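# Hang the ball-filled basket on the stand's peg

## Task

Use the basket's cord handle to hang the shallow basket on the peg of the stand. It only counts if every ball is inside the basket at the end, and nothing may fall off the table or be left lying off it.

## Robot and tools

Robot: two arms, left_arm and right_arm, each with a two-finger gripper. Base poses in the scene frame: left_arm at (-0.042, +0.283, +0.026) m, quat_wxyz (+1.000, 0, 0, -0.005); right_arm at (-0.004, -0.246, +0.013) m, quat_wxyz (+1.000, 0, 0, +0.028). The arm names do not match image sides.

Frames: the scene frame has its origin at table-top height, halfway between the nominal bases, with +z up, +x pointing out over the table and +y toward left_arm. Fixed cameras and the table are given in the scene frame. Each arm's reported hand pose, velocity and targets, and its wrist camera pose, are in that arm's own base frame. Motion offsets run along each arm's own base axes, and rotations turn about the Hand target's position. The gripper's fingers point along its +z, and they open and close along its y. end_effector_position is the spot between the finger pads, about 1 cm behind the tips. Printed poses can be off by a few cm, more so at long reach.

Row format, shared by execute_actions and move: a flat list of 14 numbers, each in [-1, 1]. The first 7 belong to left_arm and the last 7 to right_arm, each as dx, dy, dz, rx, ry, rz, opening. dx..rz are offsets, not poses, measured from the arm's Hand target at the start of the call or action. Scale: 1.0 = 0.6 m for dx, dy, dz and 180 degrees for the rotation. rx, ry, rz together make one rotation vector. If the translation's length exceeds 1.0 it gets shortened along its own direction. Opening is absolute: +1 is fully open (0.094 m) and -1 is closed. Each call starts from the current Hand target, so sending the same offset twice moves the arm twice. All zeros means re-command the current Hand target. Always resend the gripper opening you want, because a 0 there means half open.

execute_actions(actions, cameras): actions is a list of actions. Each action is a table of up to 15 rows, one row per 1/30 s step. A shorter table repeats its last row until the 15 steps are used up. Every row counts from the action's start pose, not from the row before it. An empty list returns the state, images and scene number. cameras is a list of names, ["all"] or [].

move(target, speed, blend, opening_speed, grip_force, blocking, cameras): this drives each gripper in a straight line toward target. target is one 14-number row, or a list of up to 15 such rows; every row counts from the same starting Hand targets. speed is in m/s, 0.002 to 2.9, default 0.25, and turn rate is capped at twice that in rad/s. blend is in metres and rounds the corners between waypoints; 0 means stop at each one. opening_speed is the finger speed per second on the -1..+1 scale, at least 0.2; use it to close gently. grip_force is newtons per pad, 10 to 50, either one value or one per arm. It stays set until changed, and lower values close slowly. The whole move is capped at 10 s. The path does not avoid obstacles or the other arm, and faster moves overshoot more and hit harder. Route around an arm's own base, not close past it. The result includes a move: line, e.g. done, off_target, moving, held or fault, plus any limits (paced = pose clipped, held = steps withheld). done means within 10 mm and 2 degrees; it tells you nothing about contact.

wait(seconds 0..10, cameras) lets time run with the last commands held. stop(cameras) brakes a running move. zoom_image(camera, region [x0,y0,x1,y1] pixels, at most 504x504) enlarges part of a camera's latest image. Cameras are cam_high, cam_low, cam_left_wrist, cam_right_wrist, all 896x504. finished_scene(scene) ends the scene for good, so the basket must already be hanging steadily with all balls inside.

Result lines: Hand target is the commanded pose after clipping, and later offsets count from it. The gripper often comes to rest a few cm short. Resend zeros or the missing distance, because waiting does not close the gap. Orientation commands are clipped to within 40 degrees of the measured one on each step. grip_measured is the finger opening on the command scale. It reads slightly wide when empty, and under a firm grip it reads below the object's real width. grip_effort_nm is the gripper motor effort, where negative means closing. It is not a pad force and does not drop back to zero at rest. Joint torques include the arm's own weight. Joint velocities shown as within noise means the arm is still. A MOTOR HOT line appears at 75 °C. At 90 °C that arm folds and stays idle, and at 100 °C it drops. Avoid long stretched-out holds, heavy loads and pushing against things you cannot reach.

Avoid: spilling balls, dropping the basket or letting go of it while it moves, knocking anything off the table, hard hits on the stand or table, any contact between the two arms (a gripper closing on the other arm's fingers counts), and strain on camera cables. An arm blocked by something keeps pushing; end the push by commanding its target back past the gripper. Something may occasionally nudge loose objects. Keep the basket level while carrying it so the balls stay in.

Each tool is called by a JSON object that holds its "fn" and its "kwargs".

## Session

{"fn": "execute_actions", "kwargs": {"actions": []}}

{"fn": "zoom_image", "kwargs": {"camera": "cam_high", "region": [340, 150, 600, 360]}}

{"fn": "zoom_image", "kwargs": {"camera": "cam_low", "region": [380, 150, 600, 310]}}

Scene clock: 0.00 s.
left_arm: end_effector_position=(+0.3793, +0.0249, +0.1512) grip_measured=+1.000 grip_effort_nm=n/a end_effector_quat_wxyz=(+0.695, -0.050, +0.716, +0.042) | right_arm: end_effector_position=(+0.3463, -0.0380, +0.1435) grip_measured=+1.000 grip_effort_nm=n/a end_effector_quat_wxyz=(+0.698, +0.114, +0.706, -0.033)
Joint positions: left_arm=[0.002 1.549 0.216 1.303 -0.128 -0.013 0.094] | right_arm=[-0.011 1.503 0.088 1.39 0.196 0.117 0.094]
Joint velocities: within noise
Joint torques (N m): no reading
Motor temperatures (°C): left_arm=[31 25 35 30 28 26 26] | right_arm=[24 30 35 24 27 24 24]
Heat: left arm: 35 °C; right arm: 35 °C.
Hand target: left_arm +0.3811, +0.0249, +0.1598; +0.705, -0.050, +0.706, +0.042 | right_arm +0.3478, -0.0380, +0.1498; +0.705, +0.114, +0.699, -0.032
Tool commands: left_gripper/opening=+1.0 right_gripper/opening=+1.0
camera_calibration:
cam_left_wrist: T_world_to_cam=[[0.0951106, -0.983735, 0.152382, -0.0394727], [-0.405231, -0.178079, -0.896703, 0.32527], [0.909253, 0.0235361, -0.415577, -0.16925], [0, 0, 0, 1]] pos_world=[0.289455, 0.0230768, 0.227349]
cam_right_wrist: T_world_to_cam=[[-0.249168, -0.968279, 0.0187425, 0.0402686], [-0.389607, 0.0825027, -0.917278, 0.302081], [0.886635, -0.235859, -0.397805, -0.148421], [0, 0, 0, 1]] pos_world=[0.259322, -0.0209377, 0.217295]

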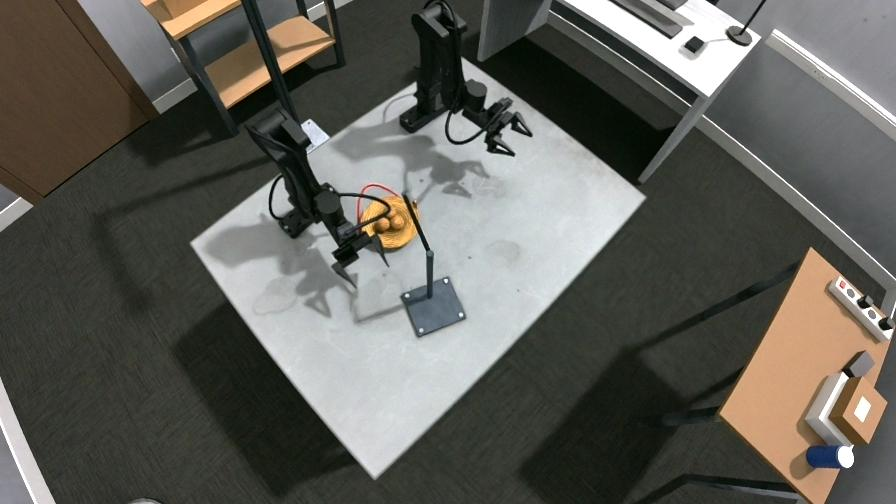

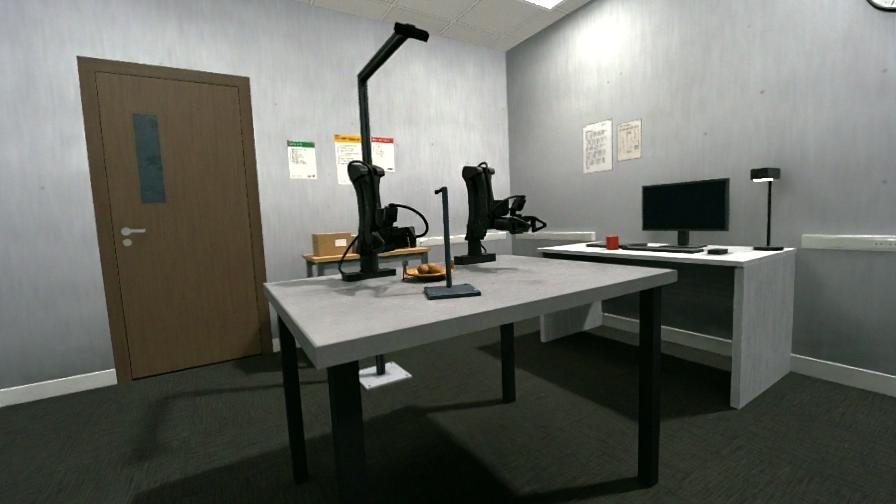

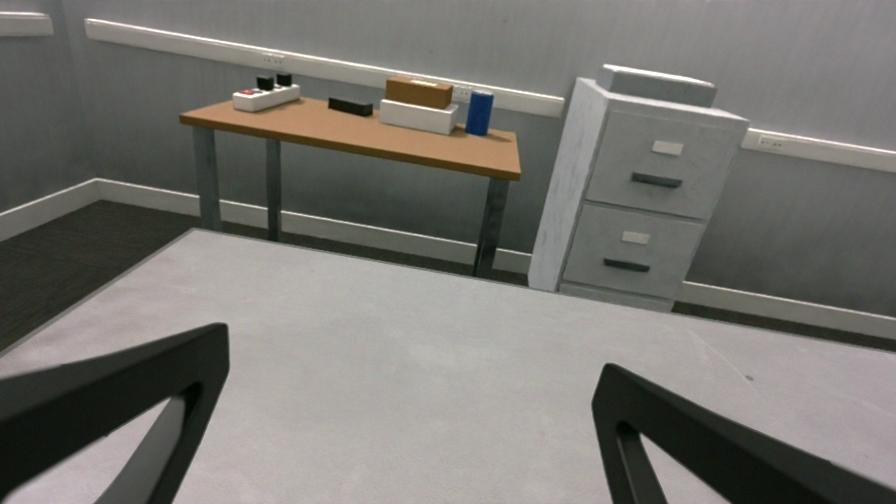

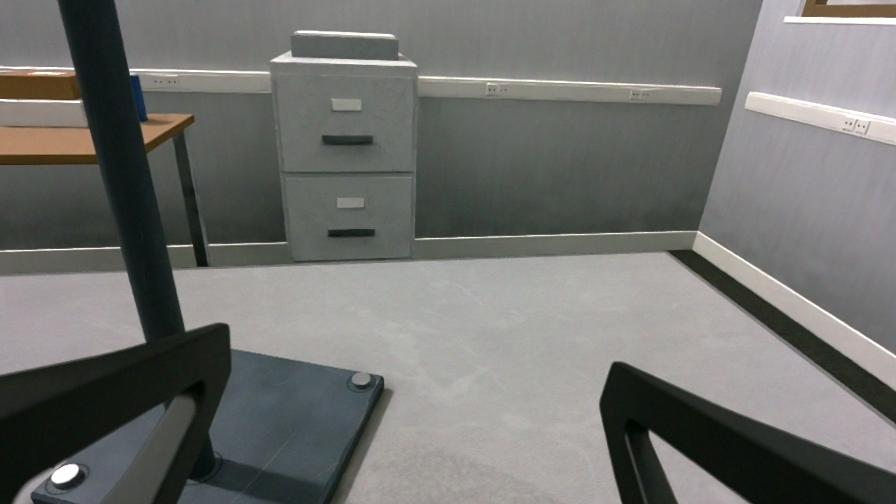

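Scaled by 1.938 from the camera's 896x504 image, which has a finer 1280x720 frame.

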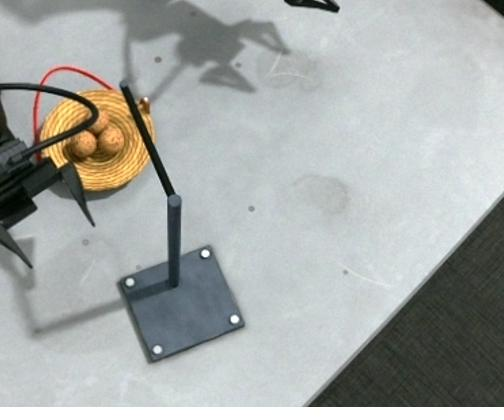

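Scaled by 2.291 from the camera's 896x504 image, which has a finer 1280x720 frame.

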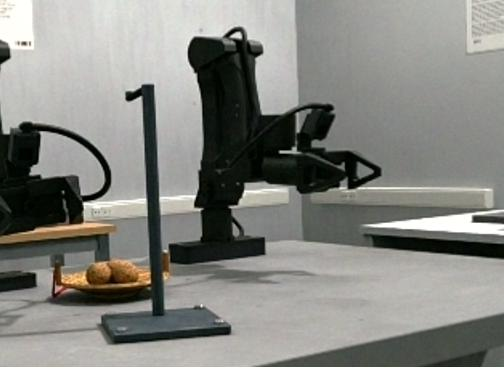

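{"fn": "move", "kwargs": {"target": [-0.235, -0.358, 0.150, 0.1283, 0.2339, -0.3808, 1, 0, 0, 0, 0, 0, 0, 1], "cameras": ["cam_left_wrist", "cam_high", "cam_low"]}}

Scene clock: 9.57 s.
left_arm: end_effector_position=(+0.2391, -0.1837, +0.2365) grip_measured=+1.000 grip_effort_nm=-0.01 end_effector_quat_wxyz=(+0.308, +0.484, +0.795, -0.197) | right_arm: end_effector_position=(+0.3463, -0.0380, +0.1435) grip_measured=+1.000 grip_effort_nm=-0.01 end_effector_quat_wxyz=(+0.698, +0.114, +0.706, -0.033)
Joint positions: left_arm=[-0.382 1.165 1.186 -0.988 0.474 0.562 0.094] | right_arm=[-0.011 1.503 0.088 1.39 0.196 0.117 0.094]
Joint torques (N m): left_arm=[-0.23 -2.19 9.13 1.52 0.46 0.1] | right_arm=[0.06 -3.82 4.04 1.67 -0.01 0.03]
Heat: left arm: 37 °C; right arm: 35 °C.
Hand target: left_arm +0.2400, -0.1899, +0.2497; +0.320, +0.492, +0.782, -0.207 | right_arm +0.3478, -0.0380, +0.1498; +0.705, +0.114, +0.699, -0.032
Off the commanded pose: left_arm 0.015 m, 2 deg | right_arm 0.006 m, 1 deg.
move: off_target (left_arm)
camera_calibration:
cam_left_wrist: T_world_to_cam=[[-0.843925, -0.517817, 0.140198, 0.0686262], [-0.53317, 0.780698, -0.325945, 0.379536], [0.0593273, -0.349822, -0.934936, 0.256074], [0, 0, 0, 1]] pos_world=[0.24508, -0.171187, 0.353499]
Images, in order (width x height): cam_high 896x504, cam_low 896x504, cam_left_wrist 896x504.

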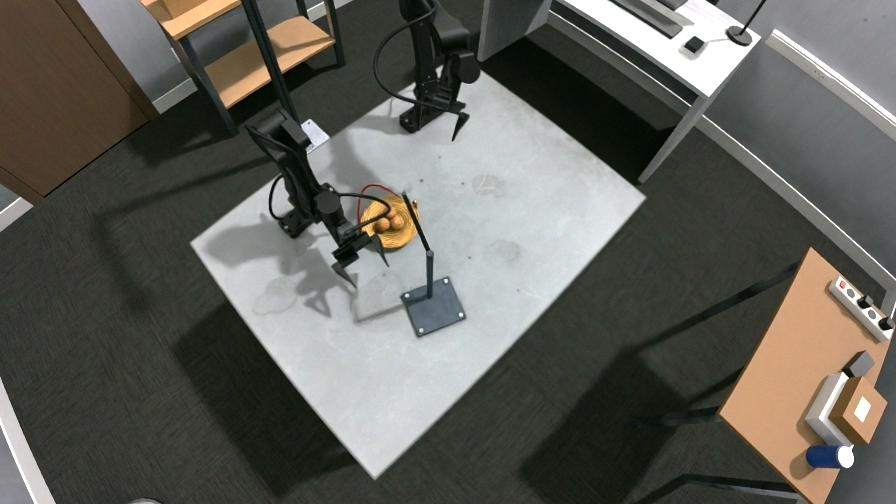

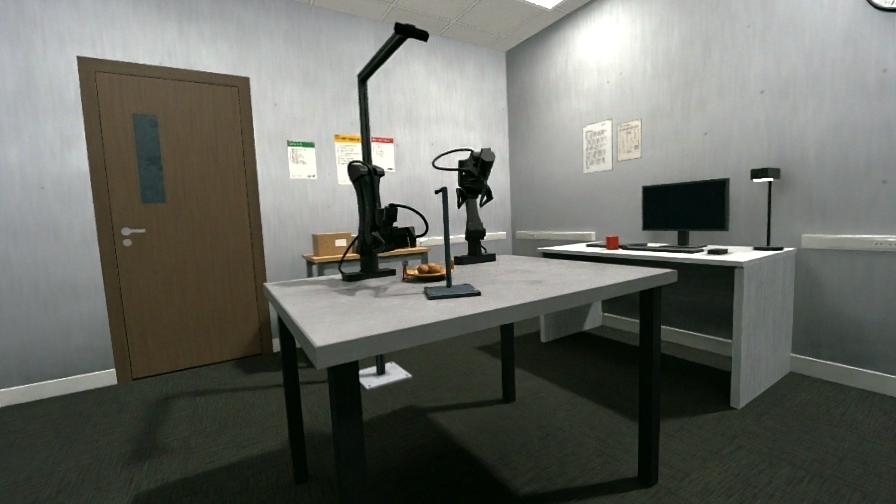

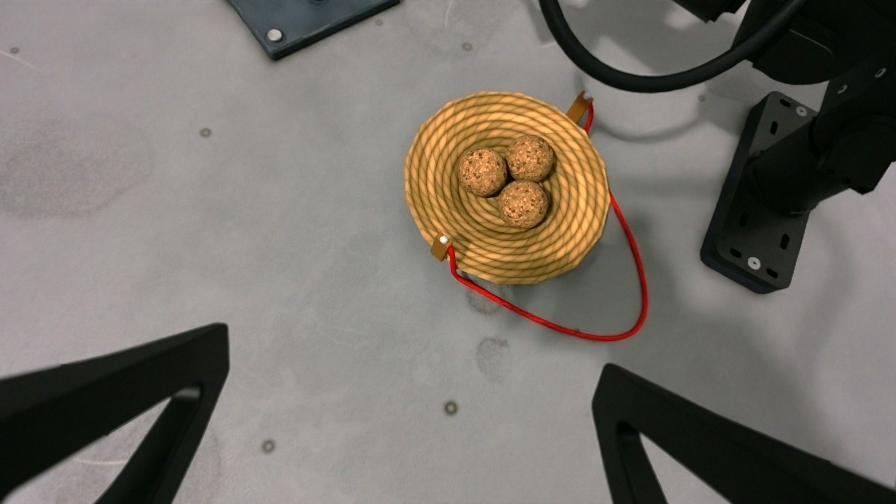

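{"fn": "move", "kwargs": {"target": [[0,0,0,0,0,0,1, -0.213,0.0633,0.2003,-0.1564,0.2242,0.2,-0.1],[0,0,0,0,0,0,1, -0.4463,0.3467,0.0337,-0.3128,0.4484,0.3998,-0.1]], "blend": [0.05, 0], "cameras": ["cam_left_wrist", "cam_right_wrist", "cam_high"]}}

Scene clock: 24.50 s.
left_arm: end_effector_position=(+0.2390, -0.1836, +0.2364) grip_measured=+1.000 grip_effort_nm=-0.01 end_effector_quat_wxyz=(+0.308, +0.484, +0.795, -0.197) | right_arm: end_effector_position=(+0.0821, +0.1663, +0.1619) grip_measured=-0.098 grip_effort_nm=-0.09 end_effector_quat_wxyz=(-0.005, -0.609, +0.793, -0.010)
Joint positions: left_arm=[-0.382 1.165 1.186 -0.989 0.474 0.562 0.094] | right_arm=[1.119 1.268 1.194 -1.515 0.013 -0.19 0.042]
Joint torques (N m): left_arm=[-0.24 -2.17 9.16 1.52 0.48 0.09] | right_arm=[0.54 -3.15 7.46 0.12 -0.16 0.07]
Motor temperatures (°C): left_arm=[31 26 40 33 28 26 26] | right_arm=[24 30 36 26 27 24 24]
Heat: left arm: 40 °C; right arm: 36 °C.
Hand target: left_arm +0.2401, -0.1899, +0.2497; +0.320, +0.492, +0.782, -0.207 | right_arm +0.0800, +0.1700, +0.1700; +0.000, -0.608, +0.794, +0.000
Off the commanded pose: left_arm 0.015 m, 2 deg | right_arm 0.009 m, 1 deg.
move: off_target (left_arm)
camera_calibration:
cam_left_wrist: T_world_to_cam=[[-0.844028, -0.517615, 0.14033, 0.0685695], [-0.533063, 0.781, -0.325396, 0.379284], [0.058832, -0.349448, -0.935107, 0.256231], [0, 0, 0, 1]] pos_world=[0.244982, -0.171188, 0.353399]
cam_right_wrist: T_world_to_cam=[[0.990147, -0.130105, 0.051787, -0.0746764], [-0.13996, -0.907581, 0.395862, 0.130737], [-0.00450268, -0.39921, -0.916848, 0.325695], [0, 0, 0, 1]] pos_world=[0.0937051, 0.238959, 0.250726]
Images, in order (width x height): cam_high 896x504, cam_left_wrist 896x504, cam_right_wrist 896x504.

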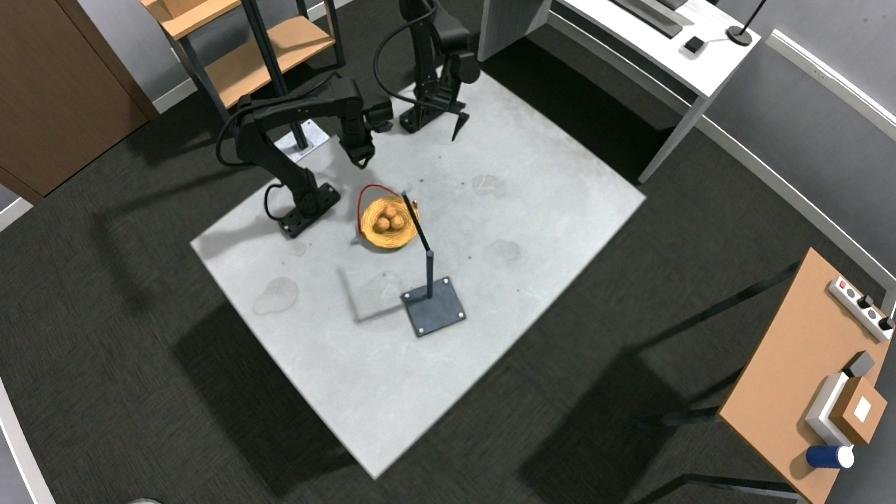

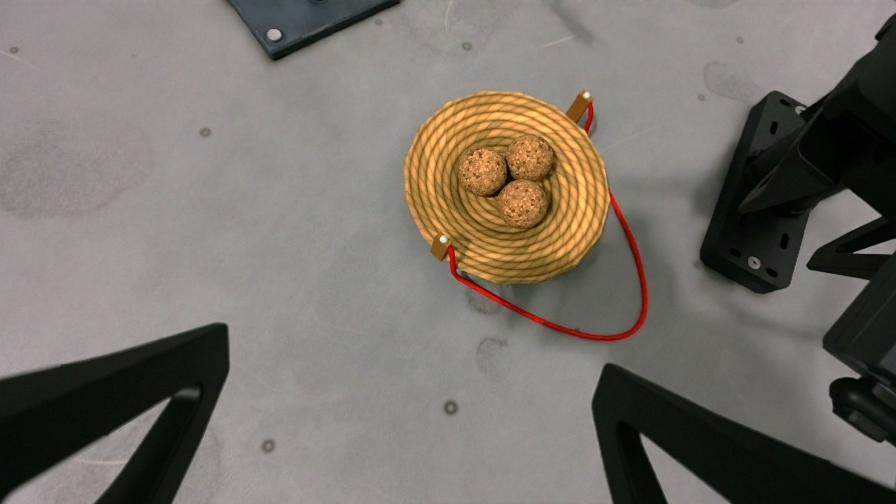

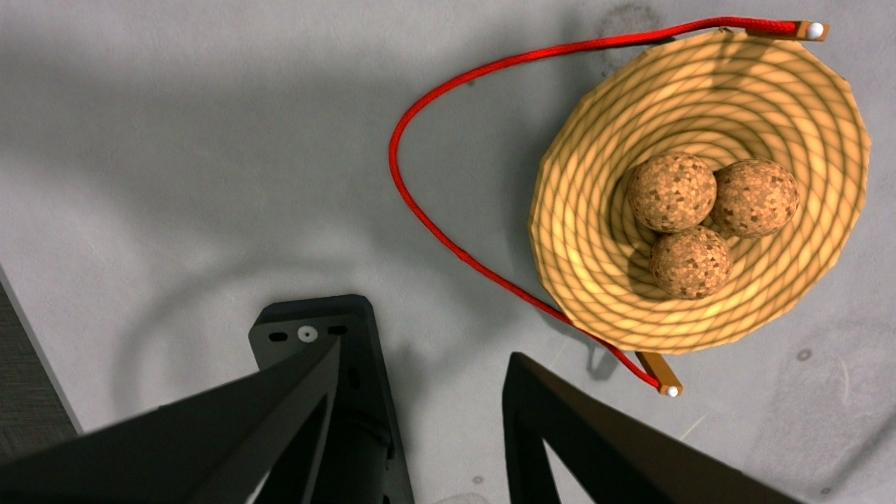

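{"fn": "move", "kwargs": {"target": [0,0,0,0,0,0,1, -0.0183,0.0117,-0.23,0,0,0,-0.1], "speed": 0.15, "cameras": ["cam_right_wrist"]}}

Scene clock: 32.27 s.
left_arm: end_effector_position=(+0.2390, -0.1836, +0.2364) grip_measured=+1.000 grip_effort_nm=-0.01 end_effector_quat_wxyz=(+0.308, +0.484, +0.795, -0.197) | right_arm: end_effector_position=(+0.0710, +0.1733, +0.0348) grip_measured=-0.098 grip_effort_nm=-0.09 end_effector_quat_wxyz=(-0.001, -0.608, +0.794, -0.007)
Joint positions: left_arm=[-0.382 1.165 1.186 -0.989 0.474 0.562 0.094] | right_arm=[1.187 1.317 0.717 -0.98 0.01 -0.121 0.042]
Joint torques (N m): left_arm=[-0.25 -2.19 9.1 1.53 0.48 0.08] | right_arm=[0.59 -2.63 4.27 0.48 -0.13 0.08]
Heat: left arm: 40 °C; right arm: 37 °C.
Hand target: left_arm +0.2401, -0.1899, +0.2497; +0.320, +0.492, +0.782, -0.207 | right_arm +0.0690, +0.1770, +0.0320; +0.000, -0.608, +0.794, +0.000
Off the commanded pose: left_arm 0.015 m, 2 deg | right_arm 0.005 m, 1 deg.
move: off_target (left_arm)
camera_calibration:
cam_right_wrist: T_world_to_cam=[[0.989828, -0.13213, 0.0527517, -0.0557314], [-0.142238, -0.911046, 0.386993, 0.186959], [-0.00307418, -0.39056, -0.920573, 0.21045], [0, 0, 0, 1]] pos_world=[0.0824041, 0.245158, 0.124322]
Images, in order (width x height): cam_right_wrist 896x504.

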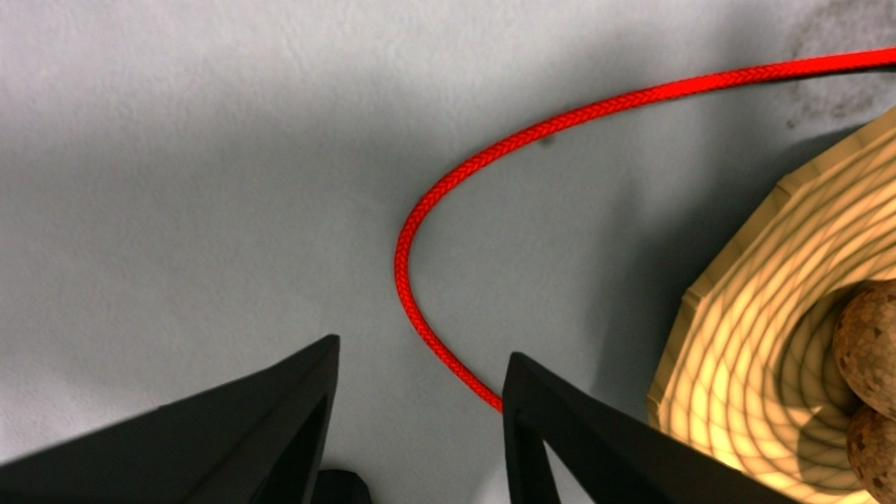

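{"fn": "move", "kwargs": {"target": [0,0,0,0,0,0,1, -0.0075,0.0005,-0.042,0,0,0,-0.1], "speed": 0.08, "cameras": ["cam_right_wrist"]}}

Scene clock: 35.83 s.
left_arm: end_effector_position=(+0.2390, -0.1836, +0.2364) grip_measured=+1.000 grip_effort_nm=-0.01 end_effector_quat_wxyz=(+0.308, +0.484, +0.795, -0.197) | right_arm: end_effector_position=(+0.0664, +0.1736, +0.0090) grip_measured=-0.098 grip_effort_nm=-0.09 end_effector_quat_wxyz=(-0.002, -0.608, +0.794, -0.007)
Joint positions: left_arm=[-0.382 1.165 1.186 -0.989 0.474 0.562 0.094] | right_arm=[1.21 1.364 0.639 -0.858 0.01 -0.098 0.042]
Joint torques (N m): left_arm=[-0.34 -2.17 9.09 1.52 0.46 0.1] | right_arm=[0.54 -2.93 4.12 0.46 -0.12 0.08]
Heat: left arm: 40 °C; right arm: 37 °C.
Hand target: left_arm +0.2401, -0.1899, +0.2497; +0.320, +0.492, +0.782, -0.207 | right_arm +0.0646, +0.1773, +0.0068; +0.000, -0.609, +0.794, +0.000
Off the commanded pose: left_arm 0.015 m, 2 deg | right_arm 0.005 m, 1 deg.
move: off_target (left_arm)
camera_calibration:
cam_right_wrist: T_world_to_cam=[[0.98997, -0.131212, 0.0523802, -0.0500583], [-0.14124, -0.910263, 0.389194, 0.19622], [-0.0033872, -0.392688, -0.919665, 0.187208], [0, 0, 0, 1]] pos_world=[0.0779046, 0.245558, 0.0984232]
Images, in order (width x height): cam_right_wrist 896x504.

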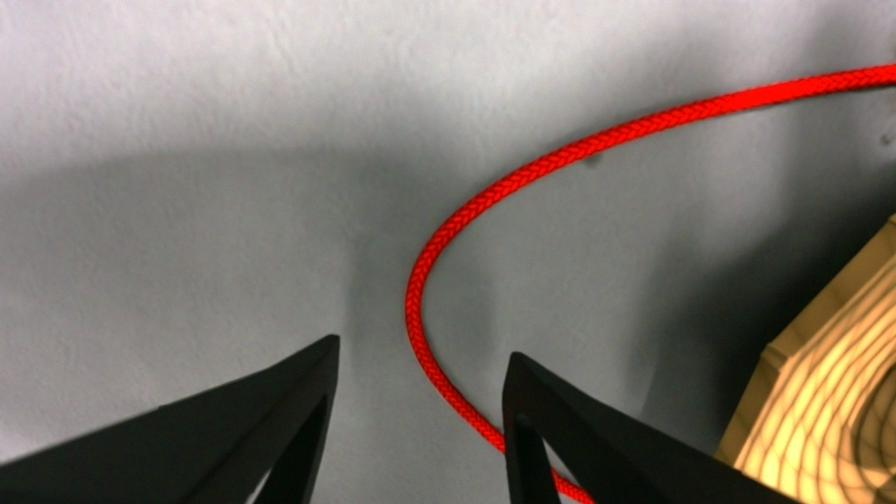

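{"fn": "move", "kwargs": {"target": [0,0,0,0,0,0,1, 0,0,-0.0165,0,0,0,-0.1], "speed": 0.04, "cameras": ["cam_right_wrist"]}}

{"fn": "zoom_image", "kwargs": {"camera": "cam_right_wrist", "region": [300, 280, 580, 440]}}

Scene clock: 38.90 s.
left_arm: end_effector_position=(+0.2390, -0.1836, +0.2364) grip_measured=+1.000 grip_effort_nm=-0.01 end_effector_quat_wxyz=(+0.308, +0.484, +0.795, -0.197) | right_arm: end_effector_position=(+0.0658, +0.1721, -0.0003) grip_measured=-0.098 grip_effort_nm=-0.09 end_effector_quat_wxyz=(-0.005, -0.608, +0.794, -0.009)
Joint positions: left_arm=[-0.382 1.165 1.186 -0.989 0.474 0.562 0.094] | right_arm=[1.21 1.387 0.615 -0.817 0.01 -0.097 0.042]
Joint torques (N m): left_arm=[-0.23 -2.21 9.16 1.51 0.47 0.11] | right_arm=[0.57 -2.93 3.89 0.56 -0.12 0.08]
Heat: left arm: 41 °C; right arm: 37 °C.
Hand target: left_arm +0.2401, -0.1899, +0.2497; +0.320, +0.492, +0.782, -0.207 | right_arm +0.0646, +0.1775, -0.0031; +0.001, -0.609, +0.794, +0.000
Off the commanded pose: left_arm 0.015 m, 2 deg | right_arm 0.006 m, 1 deg.
move: off_target (left_arm)
camera_calibration:
cam_right_wrist: T_world_to_cam=[[0.989996, -0.131636, 0.0508007, -0.0491194], [-0.140971, -0.907485, 0.395726, 0.197932], [-0.00599088, -0.398928, -0.916963, 0.179241], [0, 0, 0, 1]] pos_world=[0.0776046, 0.244659, 0.0885257]
Images, in order (width x height): cam_right_wrist 896x504.

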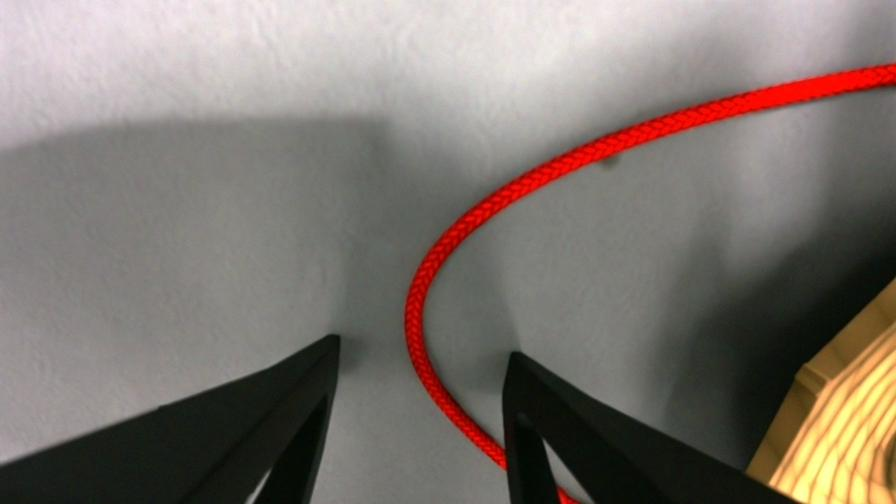

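Scaled by 1.800 from the camera's 896x504 image, which has a finer 1280x720 frame.

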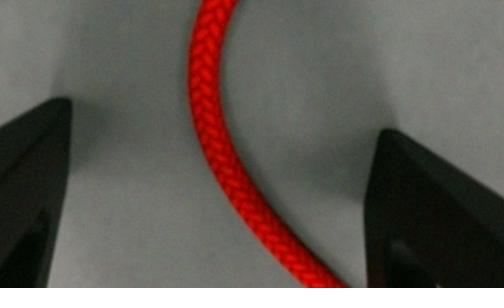

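{"fn": "move", "kwargs": {"target": [0,0,0,0,0,0,1, 0,0,0,0,0,0,-1], "opening_speed": 0.8, "cameras": ["cam_right_wrist"]}}

{"fn": "zoom_image", "kwargs": {"camera": "cam_right_wrist", "region": [300, 280, 580, 440]}}

Scene clock: 41.83 s.
left_arm: end_effector_position=(+0.2390, -0.1836, +0.2364) grip_measured=+1.000 grip_effort_nm=-0.01 end_effector_quat_wxyz=(+0.308, +0.484, +0.795, -0.197) | right_arm: end_effector_position=(+0.0669, +0.1747, -0.0004) grip_measured=-0.951 grip_effort_nm=-0.98 end_effector_quat_wxyz=(-0.001, -0.608, +0.794, -0.007)
Joint positions: left_arm=[-0.382 1.165 1.186 -0.989 0.474 0.562 0.094] | right_arm=[1.21 1.387 0.615 -0.806 0.011 -0.097 0.002]
Joint torques (N m): left_arm=[-0.25 -2.19 9.14 1.51 0.48 0.1] | right_arm=[0.59 -2.93 3.89 0.47 -0.12 0.07]
Heat: left arm: 41 °C; right arm: 37 °C.
Hand target: left_arm +0.2401, -0.1899, +0.2497; +0.320, +0.492, +0.782, -0.207 | right_arm +0.0646, +0.1774, -0.0031; +0.001, -0.609, +0.794, +0.000
Off the commanded pose: left_arm 0.015 m, 2 deg | right_arm 0.005 m, 1 deg.
move: off_target (left_arm)
camera_calibration:
cam_right_wrist: T_world_to_cam=[[0.989716, -0.1326, 0.0536553, -0.0496241], [-0.143026, -0.911398, 0.385871, 0.201263], [-0.0022652, -0.389577, -0.920991, 0.178418], [0, 0, 0, 1]] pos_world=[0.0783038, 0.246358, 0.0893221]
Images, in order (width x height): cam_right_wrist 896x504.

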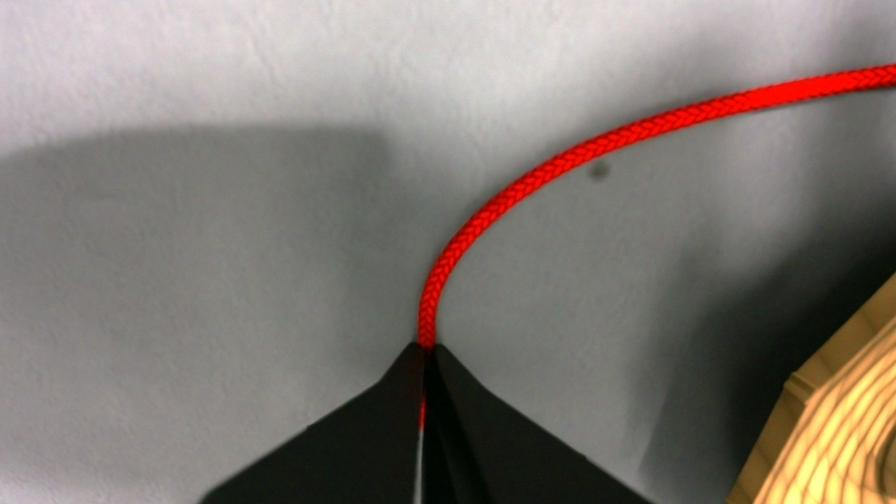

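Scaled by 1.800 from the camera's 896x504 image, which has a finer 1280x720 frame.

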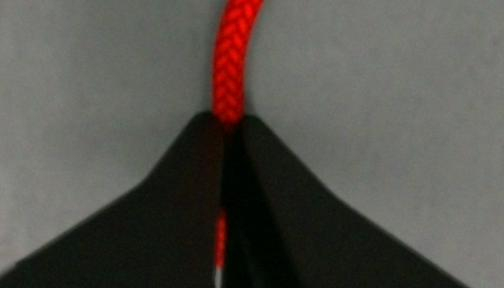

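{"fn": "move", "kwargs": {"target": [[0.015,0.02,0.015,-0.063,-0.023,-0.016,1, 0.03,-0.008,0.08,0,0,0,-1],[0.05,0.0667,0.05,-0.2091,-0.0761,-0.0533,1, 0.1007,-0.0257,0.1885,0,0,0,-1]], "speed": 0.15, "blend": [0.02, 0], "cameras": ["cam_left_wrist", "cam_right_wrist"]}}

Scene clock: 50.13 s.
left_arm: end_effector_position=(+0.2764, -0.1485, +0.2754) grip_measured=+1.000 grip_effort_nm=-0.01 end_effector_quat_wxyz=(+0.527, +0.442, +0.602, -0.405) | right_arm: end_effector_position=(+0.1229, +0.1584, +0.1019) grip_measured=-0.954 grip_effort_nm=-1.04 end_effector_quat_wxyz=(-0.007, -0.608, +0.794, -0.007)
Joint positions: left_arm=[0.099 1.174 0.823 -0.219 1.355 0.536 0.094] | right_arm=[0.915 1.316 0.99 -1.261 0.01 -0.392 0.002]
Joint torques (N m): left_arm=[0.16 -4.12 5.86 1.77 0.64 -0.07] | right_arm=[-0.44 -3.74 7.39 0.12 -0.1 -0.07]
Heat: left arm: 40 °C; right arm: 37 °C.
Hand target: left_arm +0.2701, -0.1498, +0.2799; +0.533, +0.446, +0.588, -0.414 | right_arm +0.1250, +0.1620, +0.1100; +0.001, -0.609, +0.794, +0.000
Off the commanded pose: left_arm 0.008 m, 2 deg | right_arm 0.009 m, 1 deg.
move: done
camera_calibration:
cam_left_wrist: T_world_to_cam=[[-0.951605, -0.256945, 0.168603, 0.173561], [-0.270997, 0.442828, -0.854672, 0.407575], [0.144941, -0.859001, -0.491029, 0.0809358], [0, 0, 0, 1]] pos_world=[0.263883, -0.0663659, 0.358821]
cam_right_wrist: T_world_to_cam=[[0.990127, -0.132569, 0.0455333, -0.111972], [-0.139746, -0.908317, 0.394248, 0.153225], [-0.0109064, -0.396718, -0.917876, 0.268265], [0, 0, 0, 1]] pos_world=[0.135205, 0.230759, 0.190924]
Images, in order (width x height): cam_left_wrist 896x504, cam_right_wrist 896x504.

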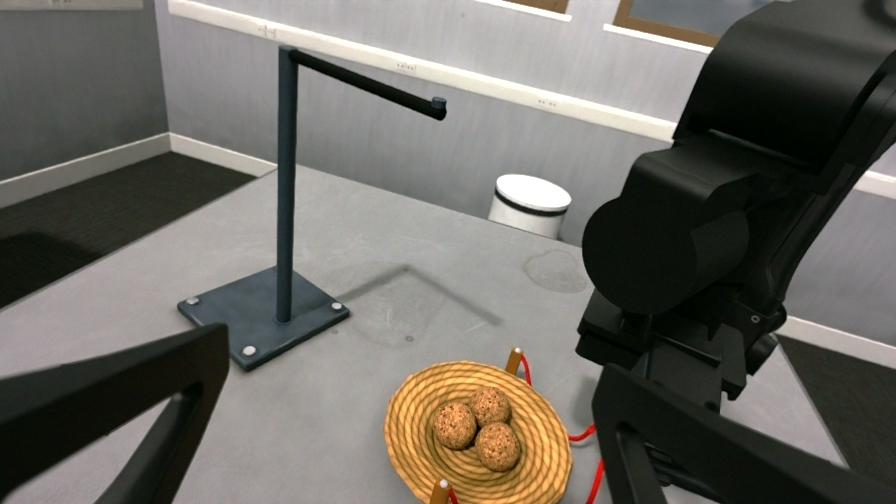

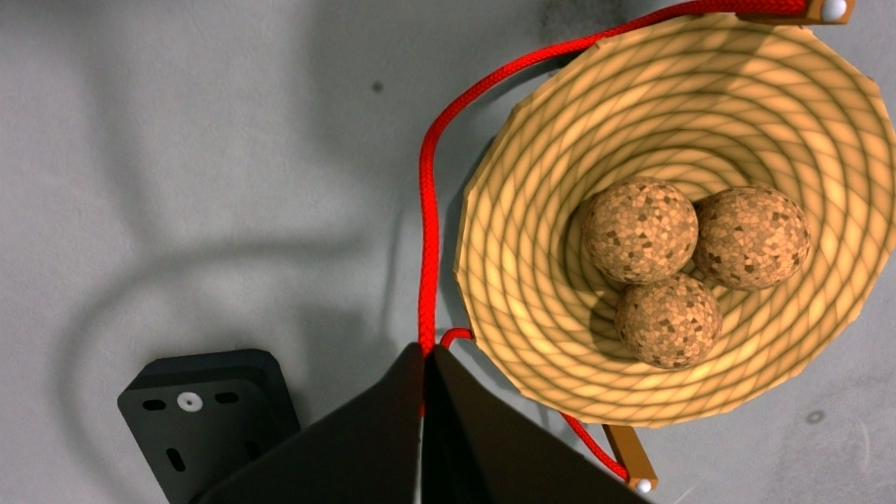

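{"fn": "move", "kwargs": {"target": [0,0,0,0,0,0,1, 0.175,-0.05,0.15,-0.0575,-0.2146,0,-1], "speed": 0.15, "cameras": ["cam_left_wrist", "cam_right_wrist", "cam_low"]}}

{"fn": "zoom_image", "kwargs": {"camera": "cam_low", "region": [370, 170, 530, 310]}}

Scene clock: 56.03 s.
left_arm: end_effector_position=(+0.2764, -0.1485, +0.2755) grip_measured=+1.000 grip_effort_nm=0.00 end_effector_quat_wxyz=(+0.527, +0.442, +0.602, -0.406) | right_arm: end_effector_position=(+0.2226, +0.1280, +0.1852) grip_measured=-0.954 grip_effort_nm=-1.04 end_effector_quat_wxyz=(+0.177, -0.585, +0.743, -0.271)
Joint positions: left_arm=[0.099 1.174 0.823 -0.219 1.355 0.536 0.094] | right_arm=[0.94 1.242 1.112 -1.211 0.624 -0.468 0.002]
Joint torques (N m): left_arm=[0.12 -4.1 6 1.71 0.6 -0.01] | right_arm=[-0.28 -4.9 7.36 0.81 0.56 0]
Heat: left arm: 40 °C; right arm: 37 °C.
Hand target: left_arm +0.2700, -0.1498, +0.2797; +0.530, +0.449, +0.589, -0.413 | right_arm +0.2301, +0.1319, +0.2001; +0.209, -0.572, +0.746, -0.271
Off the commanded pose: left_arm 0.008 m, 2 deg | right_arm 0.017 m, 4 deg.
move: off_target (right_arm)
camera_calibration:
cam_left_wrist: T_world_to_cam=[[-0.951672, -0.256622, 0.16872, 0.173542], [-0.27092, 0.442729, -0.854748, 0.40766], [0.14465, -0.859149, -0.490856, 0.0809894], [0, 0, 0, 1]] pos_world=[0.263883, -0.0663662, 0.358921]
cam_right_wrist: T_world_to_cam=[[0.773362, -0.0325586, 0.633128, -0.291871], [-0.370748, -0.833328, 0.410012, 0.145587], [0.514254, -0.551819, -0.656535, 0.188266], [0, 0, 0, 1]] pos_world=[0.182881, 0.215708, 0.248703]
Images, in order (width x height): cam_low 896x504, cam_left_wrist 896x504, cam_right_wrist 896x504.

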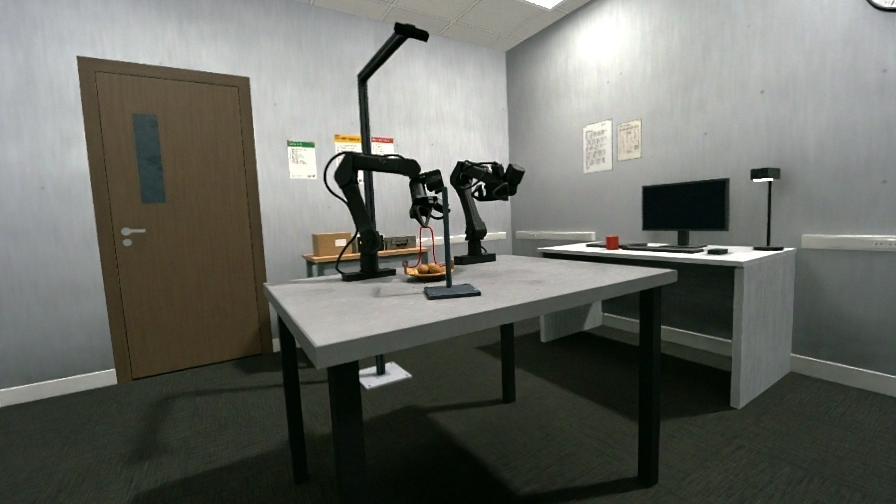

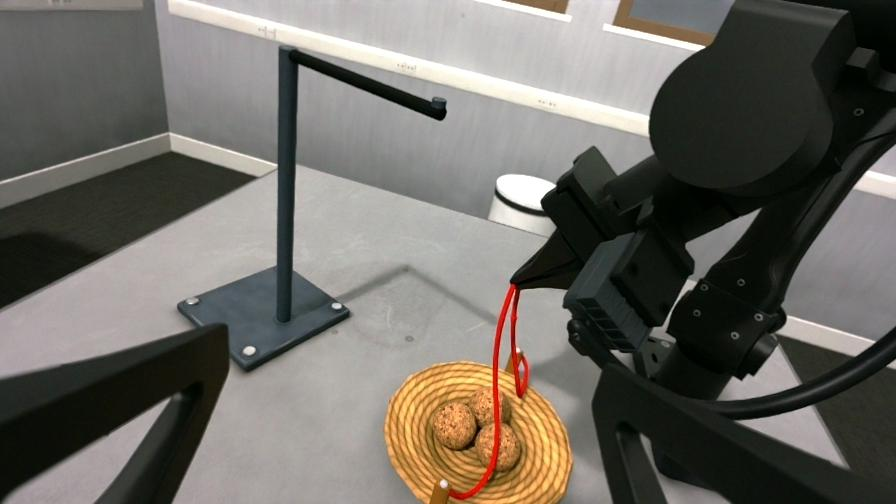

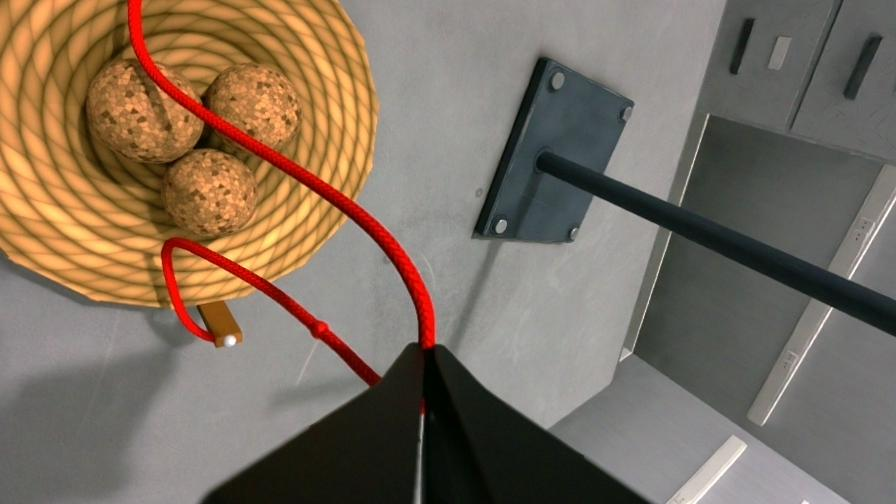

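Scaled by 3.150 from the camera's 896x504 image, which has a finer 1280x720 frame.

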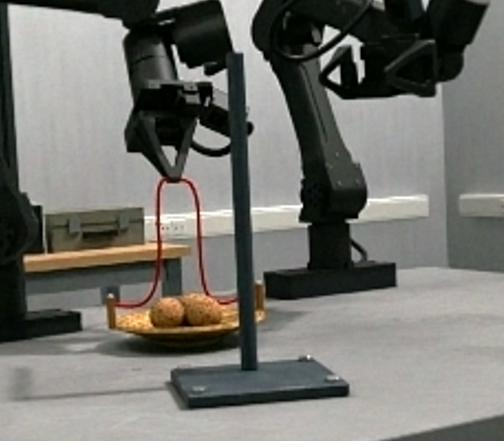

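{"fn": "move", "kwargs": {"target": [0,0,0,0,0,0,1, 0.006,0.008,0.09,0,0,0,-1], "speed": 0.08, "cameras": ["cam_left_wrist", "cam_low"]}}

{"fn": "zoom_image", "kwargs": {"camera": "cam_low", "region": [370, 170, 530, 310]}}

Scene clock: 58.47 s.
left_arm: end_effector_position=(+0.2764, -0.1485, +0.2755) grip_measured=+1.000 grip_effort_nm=-0.01 end_effector_quat_wxyz=(+0.527, +0.442, +0.602, -0.406) | right_arm: end_effector_position=(+0.2306, +0.1385, +0.2446) grip_measured=-0.954 grip_effort_nm=-1.04 end_effector_quat_wxyz=(+0.201, -0.579, +0.745, -0.265)
Joint positions: left_arm=[0.099 1.174 0.823 -0.219 1.355 0.536 0.094] | right_arm=[0.94 1.295 1.377 -1.369 0.625 -0.473 0.002]
Joint torques (N m): left_arm=[0.14 -4.1 6.04 1.72 0.62 0] | right_arm=[-0.32 -3.23 7.6 0.57 0.51 0.02]
Heat: left arm: 40 °C; right arm: 37 °C.
Hand target: left_arm +0.2700, -0.1498, +0.2797; +0.530, +0.449, +0.589, -0.413 | right_arm +0.2337, +0.1368, +0.2540; +0.209, -0.572, +0.746, -0.271
Off the commanded pose: left_arm 0.008 m, 2 deg | right_arm 0.010 m, 1 deg.
move: done
camera_calibration:
cam_left_wrist: T_world_to_cam=[[-0.951672, -0.256622, 0.16872, 0.173542], [-0.27092, 0.442729, -0.854748, 0.40766], [0.14465, -0.859149, -0.490856, 0.0809894], [0, 0, 0, 1]] pos_world=[0.263883, -0.0663662, 0.358921]
Images, in order (width x height): cam_low 896x504, cam_left_wrist 896x504.

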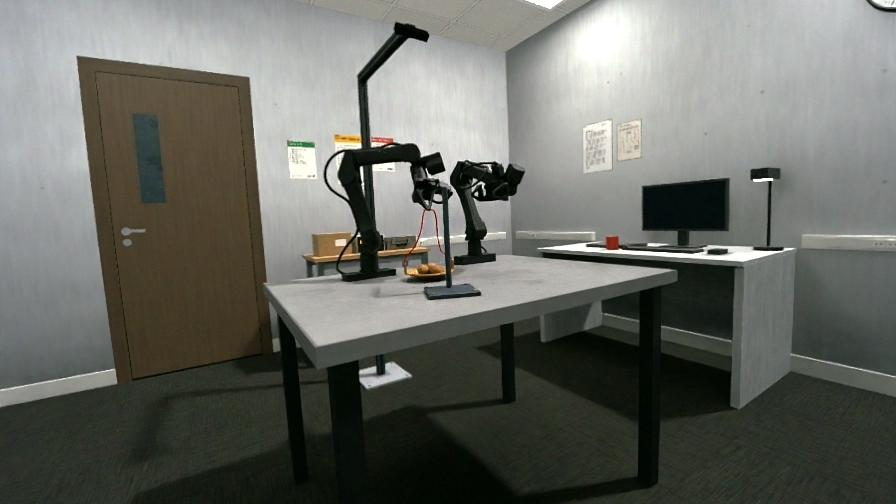

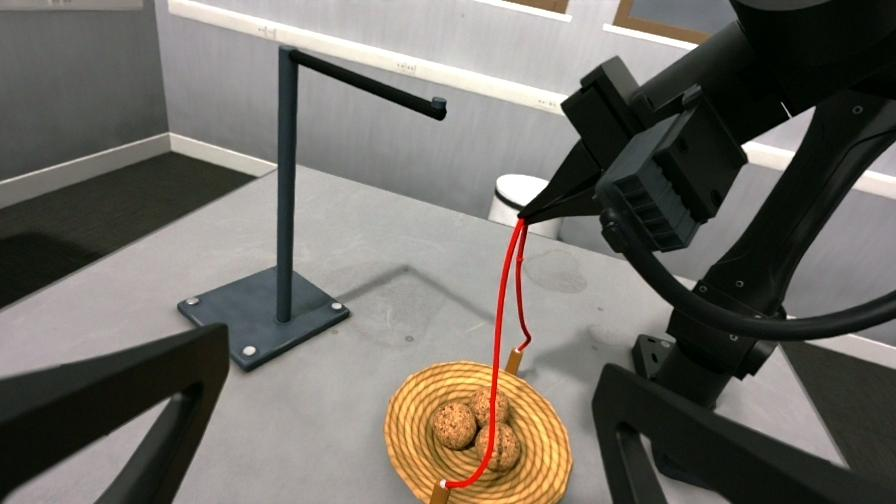

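Scaled by 3.150 from the camera's 896x504 image, which has a finer 1280x720 frame.

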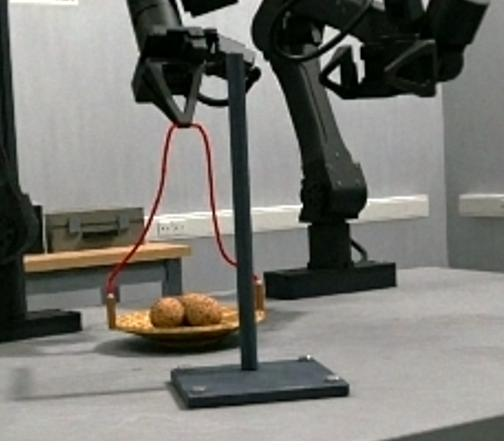

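{"fn": "move", "kwargs": {"target": [0,0,0,0,0,0,1, -0.018,-0.008,0.02,0,0,0,-1], "speed": 0.05, "cameras": ["cam_left_wrist", "cam_low"]}}

{"fn": "zoom_image", "kwargs": {"camera": "cam_low", "region": [370, 170, 530, 310]}}

Scene clock: 62.17 s.
left_arm: end_effector_position=(+0.2764, -0.1485, +0.2755) grip_measured=+1.000 grip_effort_nm=-0.01 end_effector_quat_wxyz=(+0.527, +0.442, +0.602, -0.406) | right_arm: end_effector_position=(+0.2222, +0.1331, +0.2531) grip_measured=-0.954 grip_effort_nm=-1.04 end_effector_quat_wxyz=(+0.191, -0.581, +0.744, -0.268)
Joint positions: left_arm=[0.099 1.174 0.823 -0.219 1.355 0.536 0.094] | right_arm=[0.959 1.295 1.419 -1.447 0.631 -0.449 0.002]
Joint torques (N m): left_arm=[0.13 -4.05 5.97 1.73 0.63 0] | right_arm=[0.57 -4.29 7.58 0.54 0.54 0.16]
Heat: left arm: 40 °C; right arm: 37 °C.
Hand target: left_arm +0.2700, -0.1498, +0.2797; +0.530, +0.449, +0.589, -0.413 | right_arm +0.2229, +0.1320, +0.2660; +0.209, -0.572, +0.746, -0.271
Off the commanded pose: left_arm 0.008 m, 2 deg | right_arm 0.013 m, 2 deg.
move: off_target (right_arm)
camera_calibration:
cam_left_wrist: T_world_to_cam=[[-0.951672, -0.256622, 0.16872, 0.173542], [-0.27092, 0.442729, -0.854748, 0.40766], [0.14465, -0.859149, -0.490856, 0.0809894], [0, 0, 0, 1]] pos_world=[0.263883, -0.0663662, 0.358921]
Images, in order (width x height): cam_low 896x504, cam_left_wrist 896x504.

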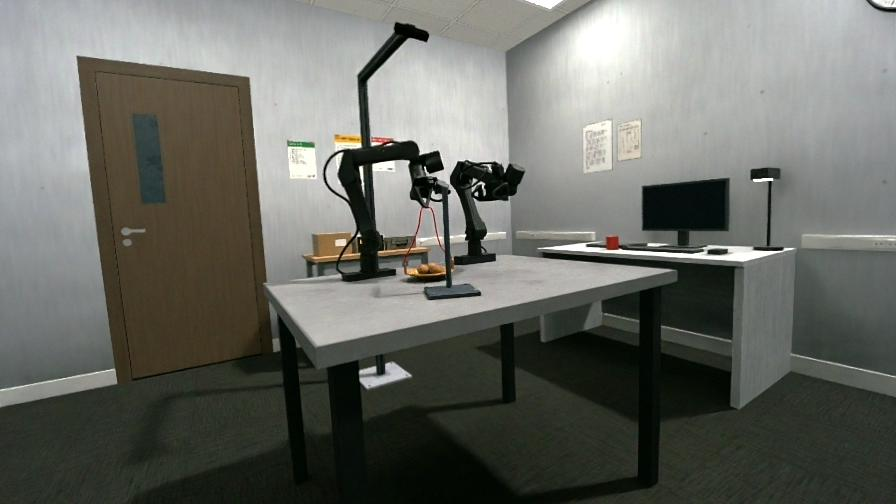

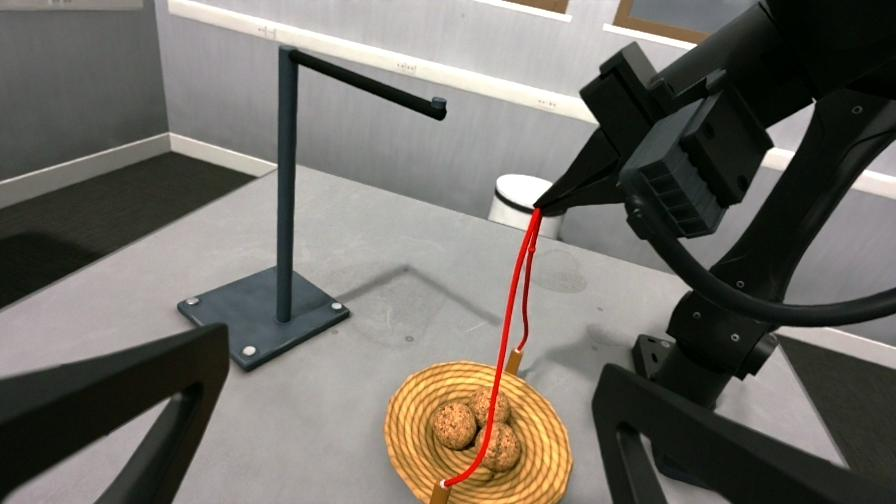

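Scaled by 3.150 from the camera's 896x504 image, which has a finer 1280x720 frame.

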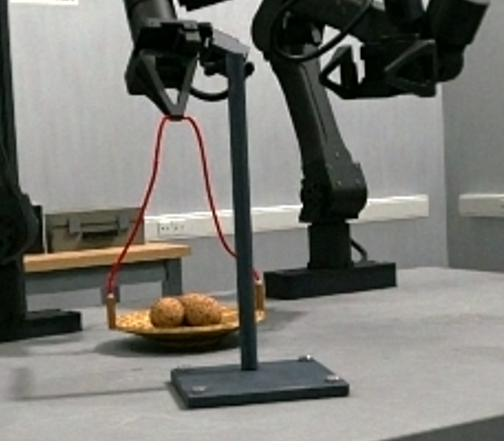

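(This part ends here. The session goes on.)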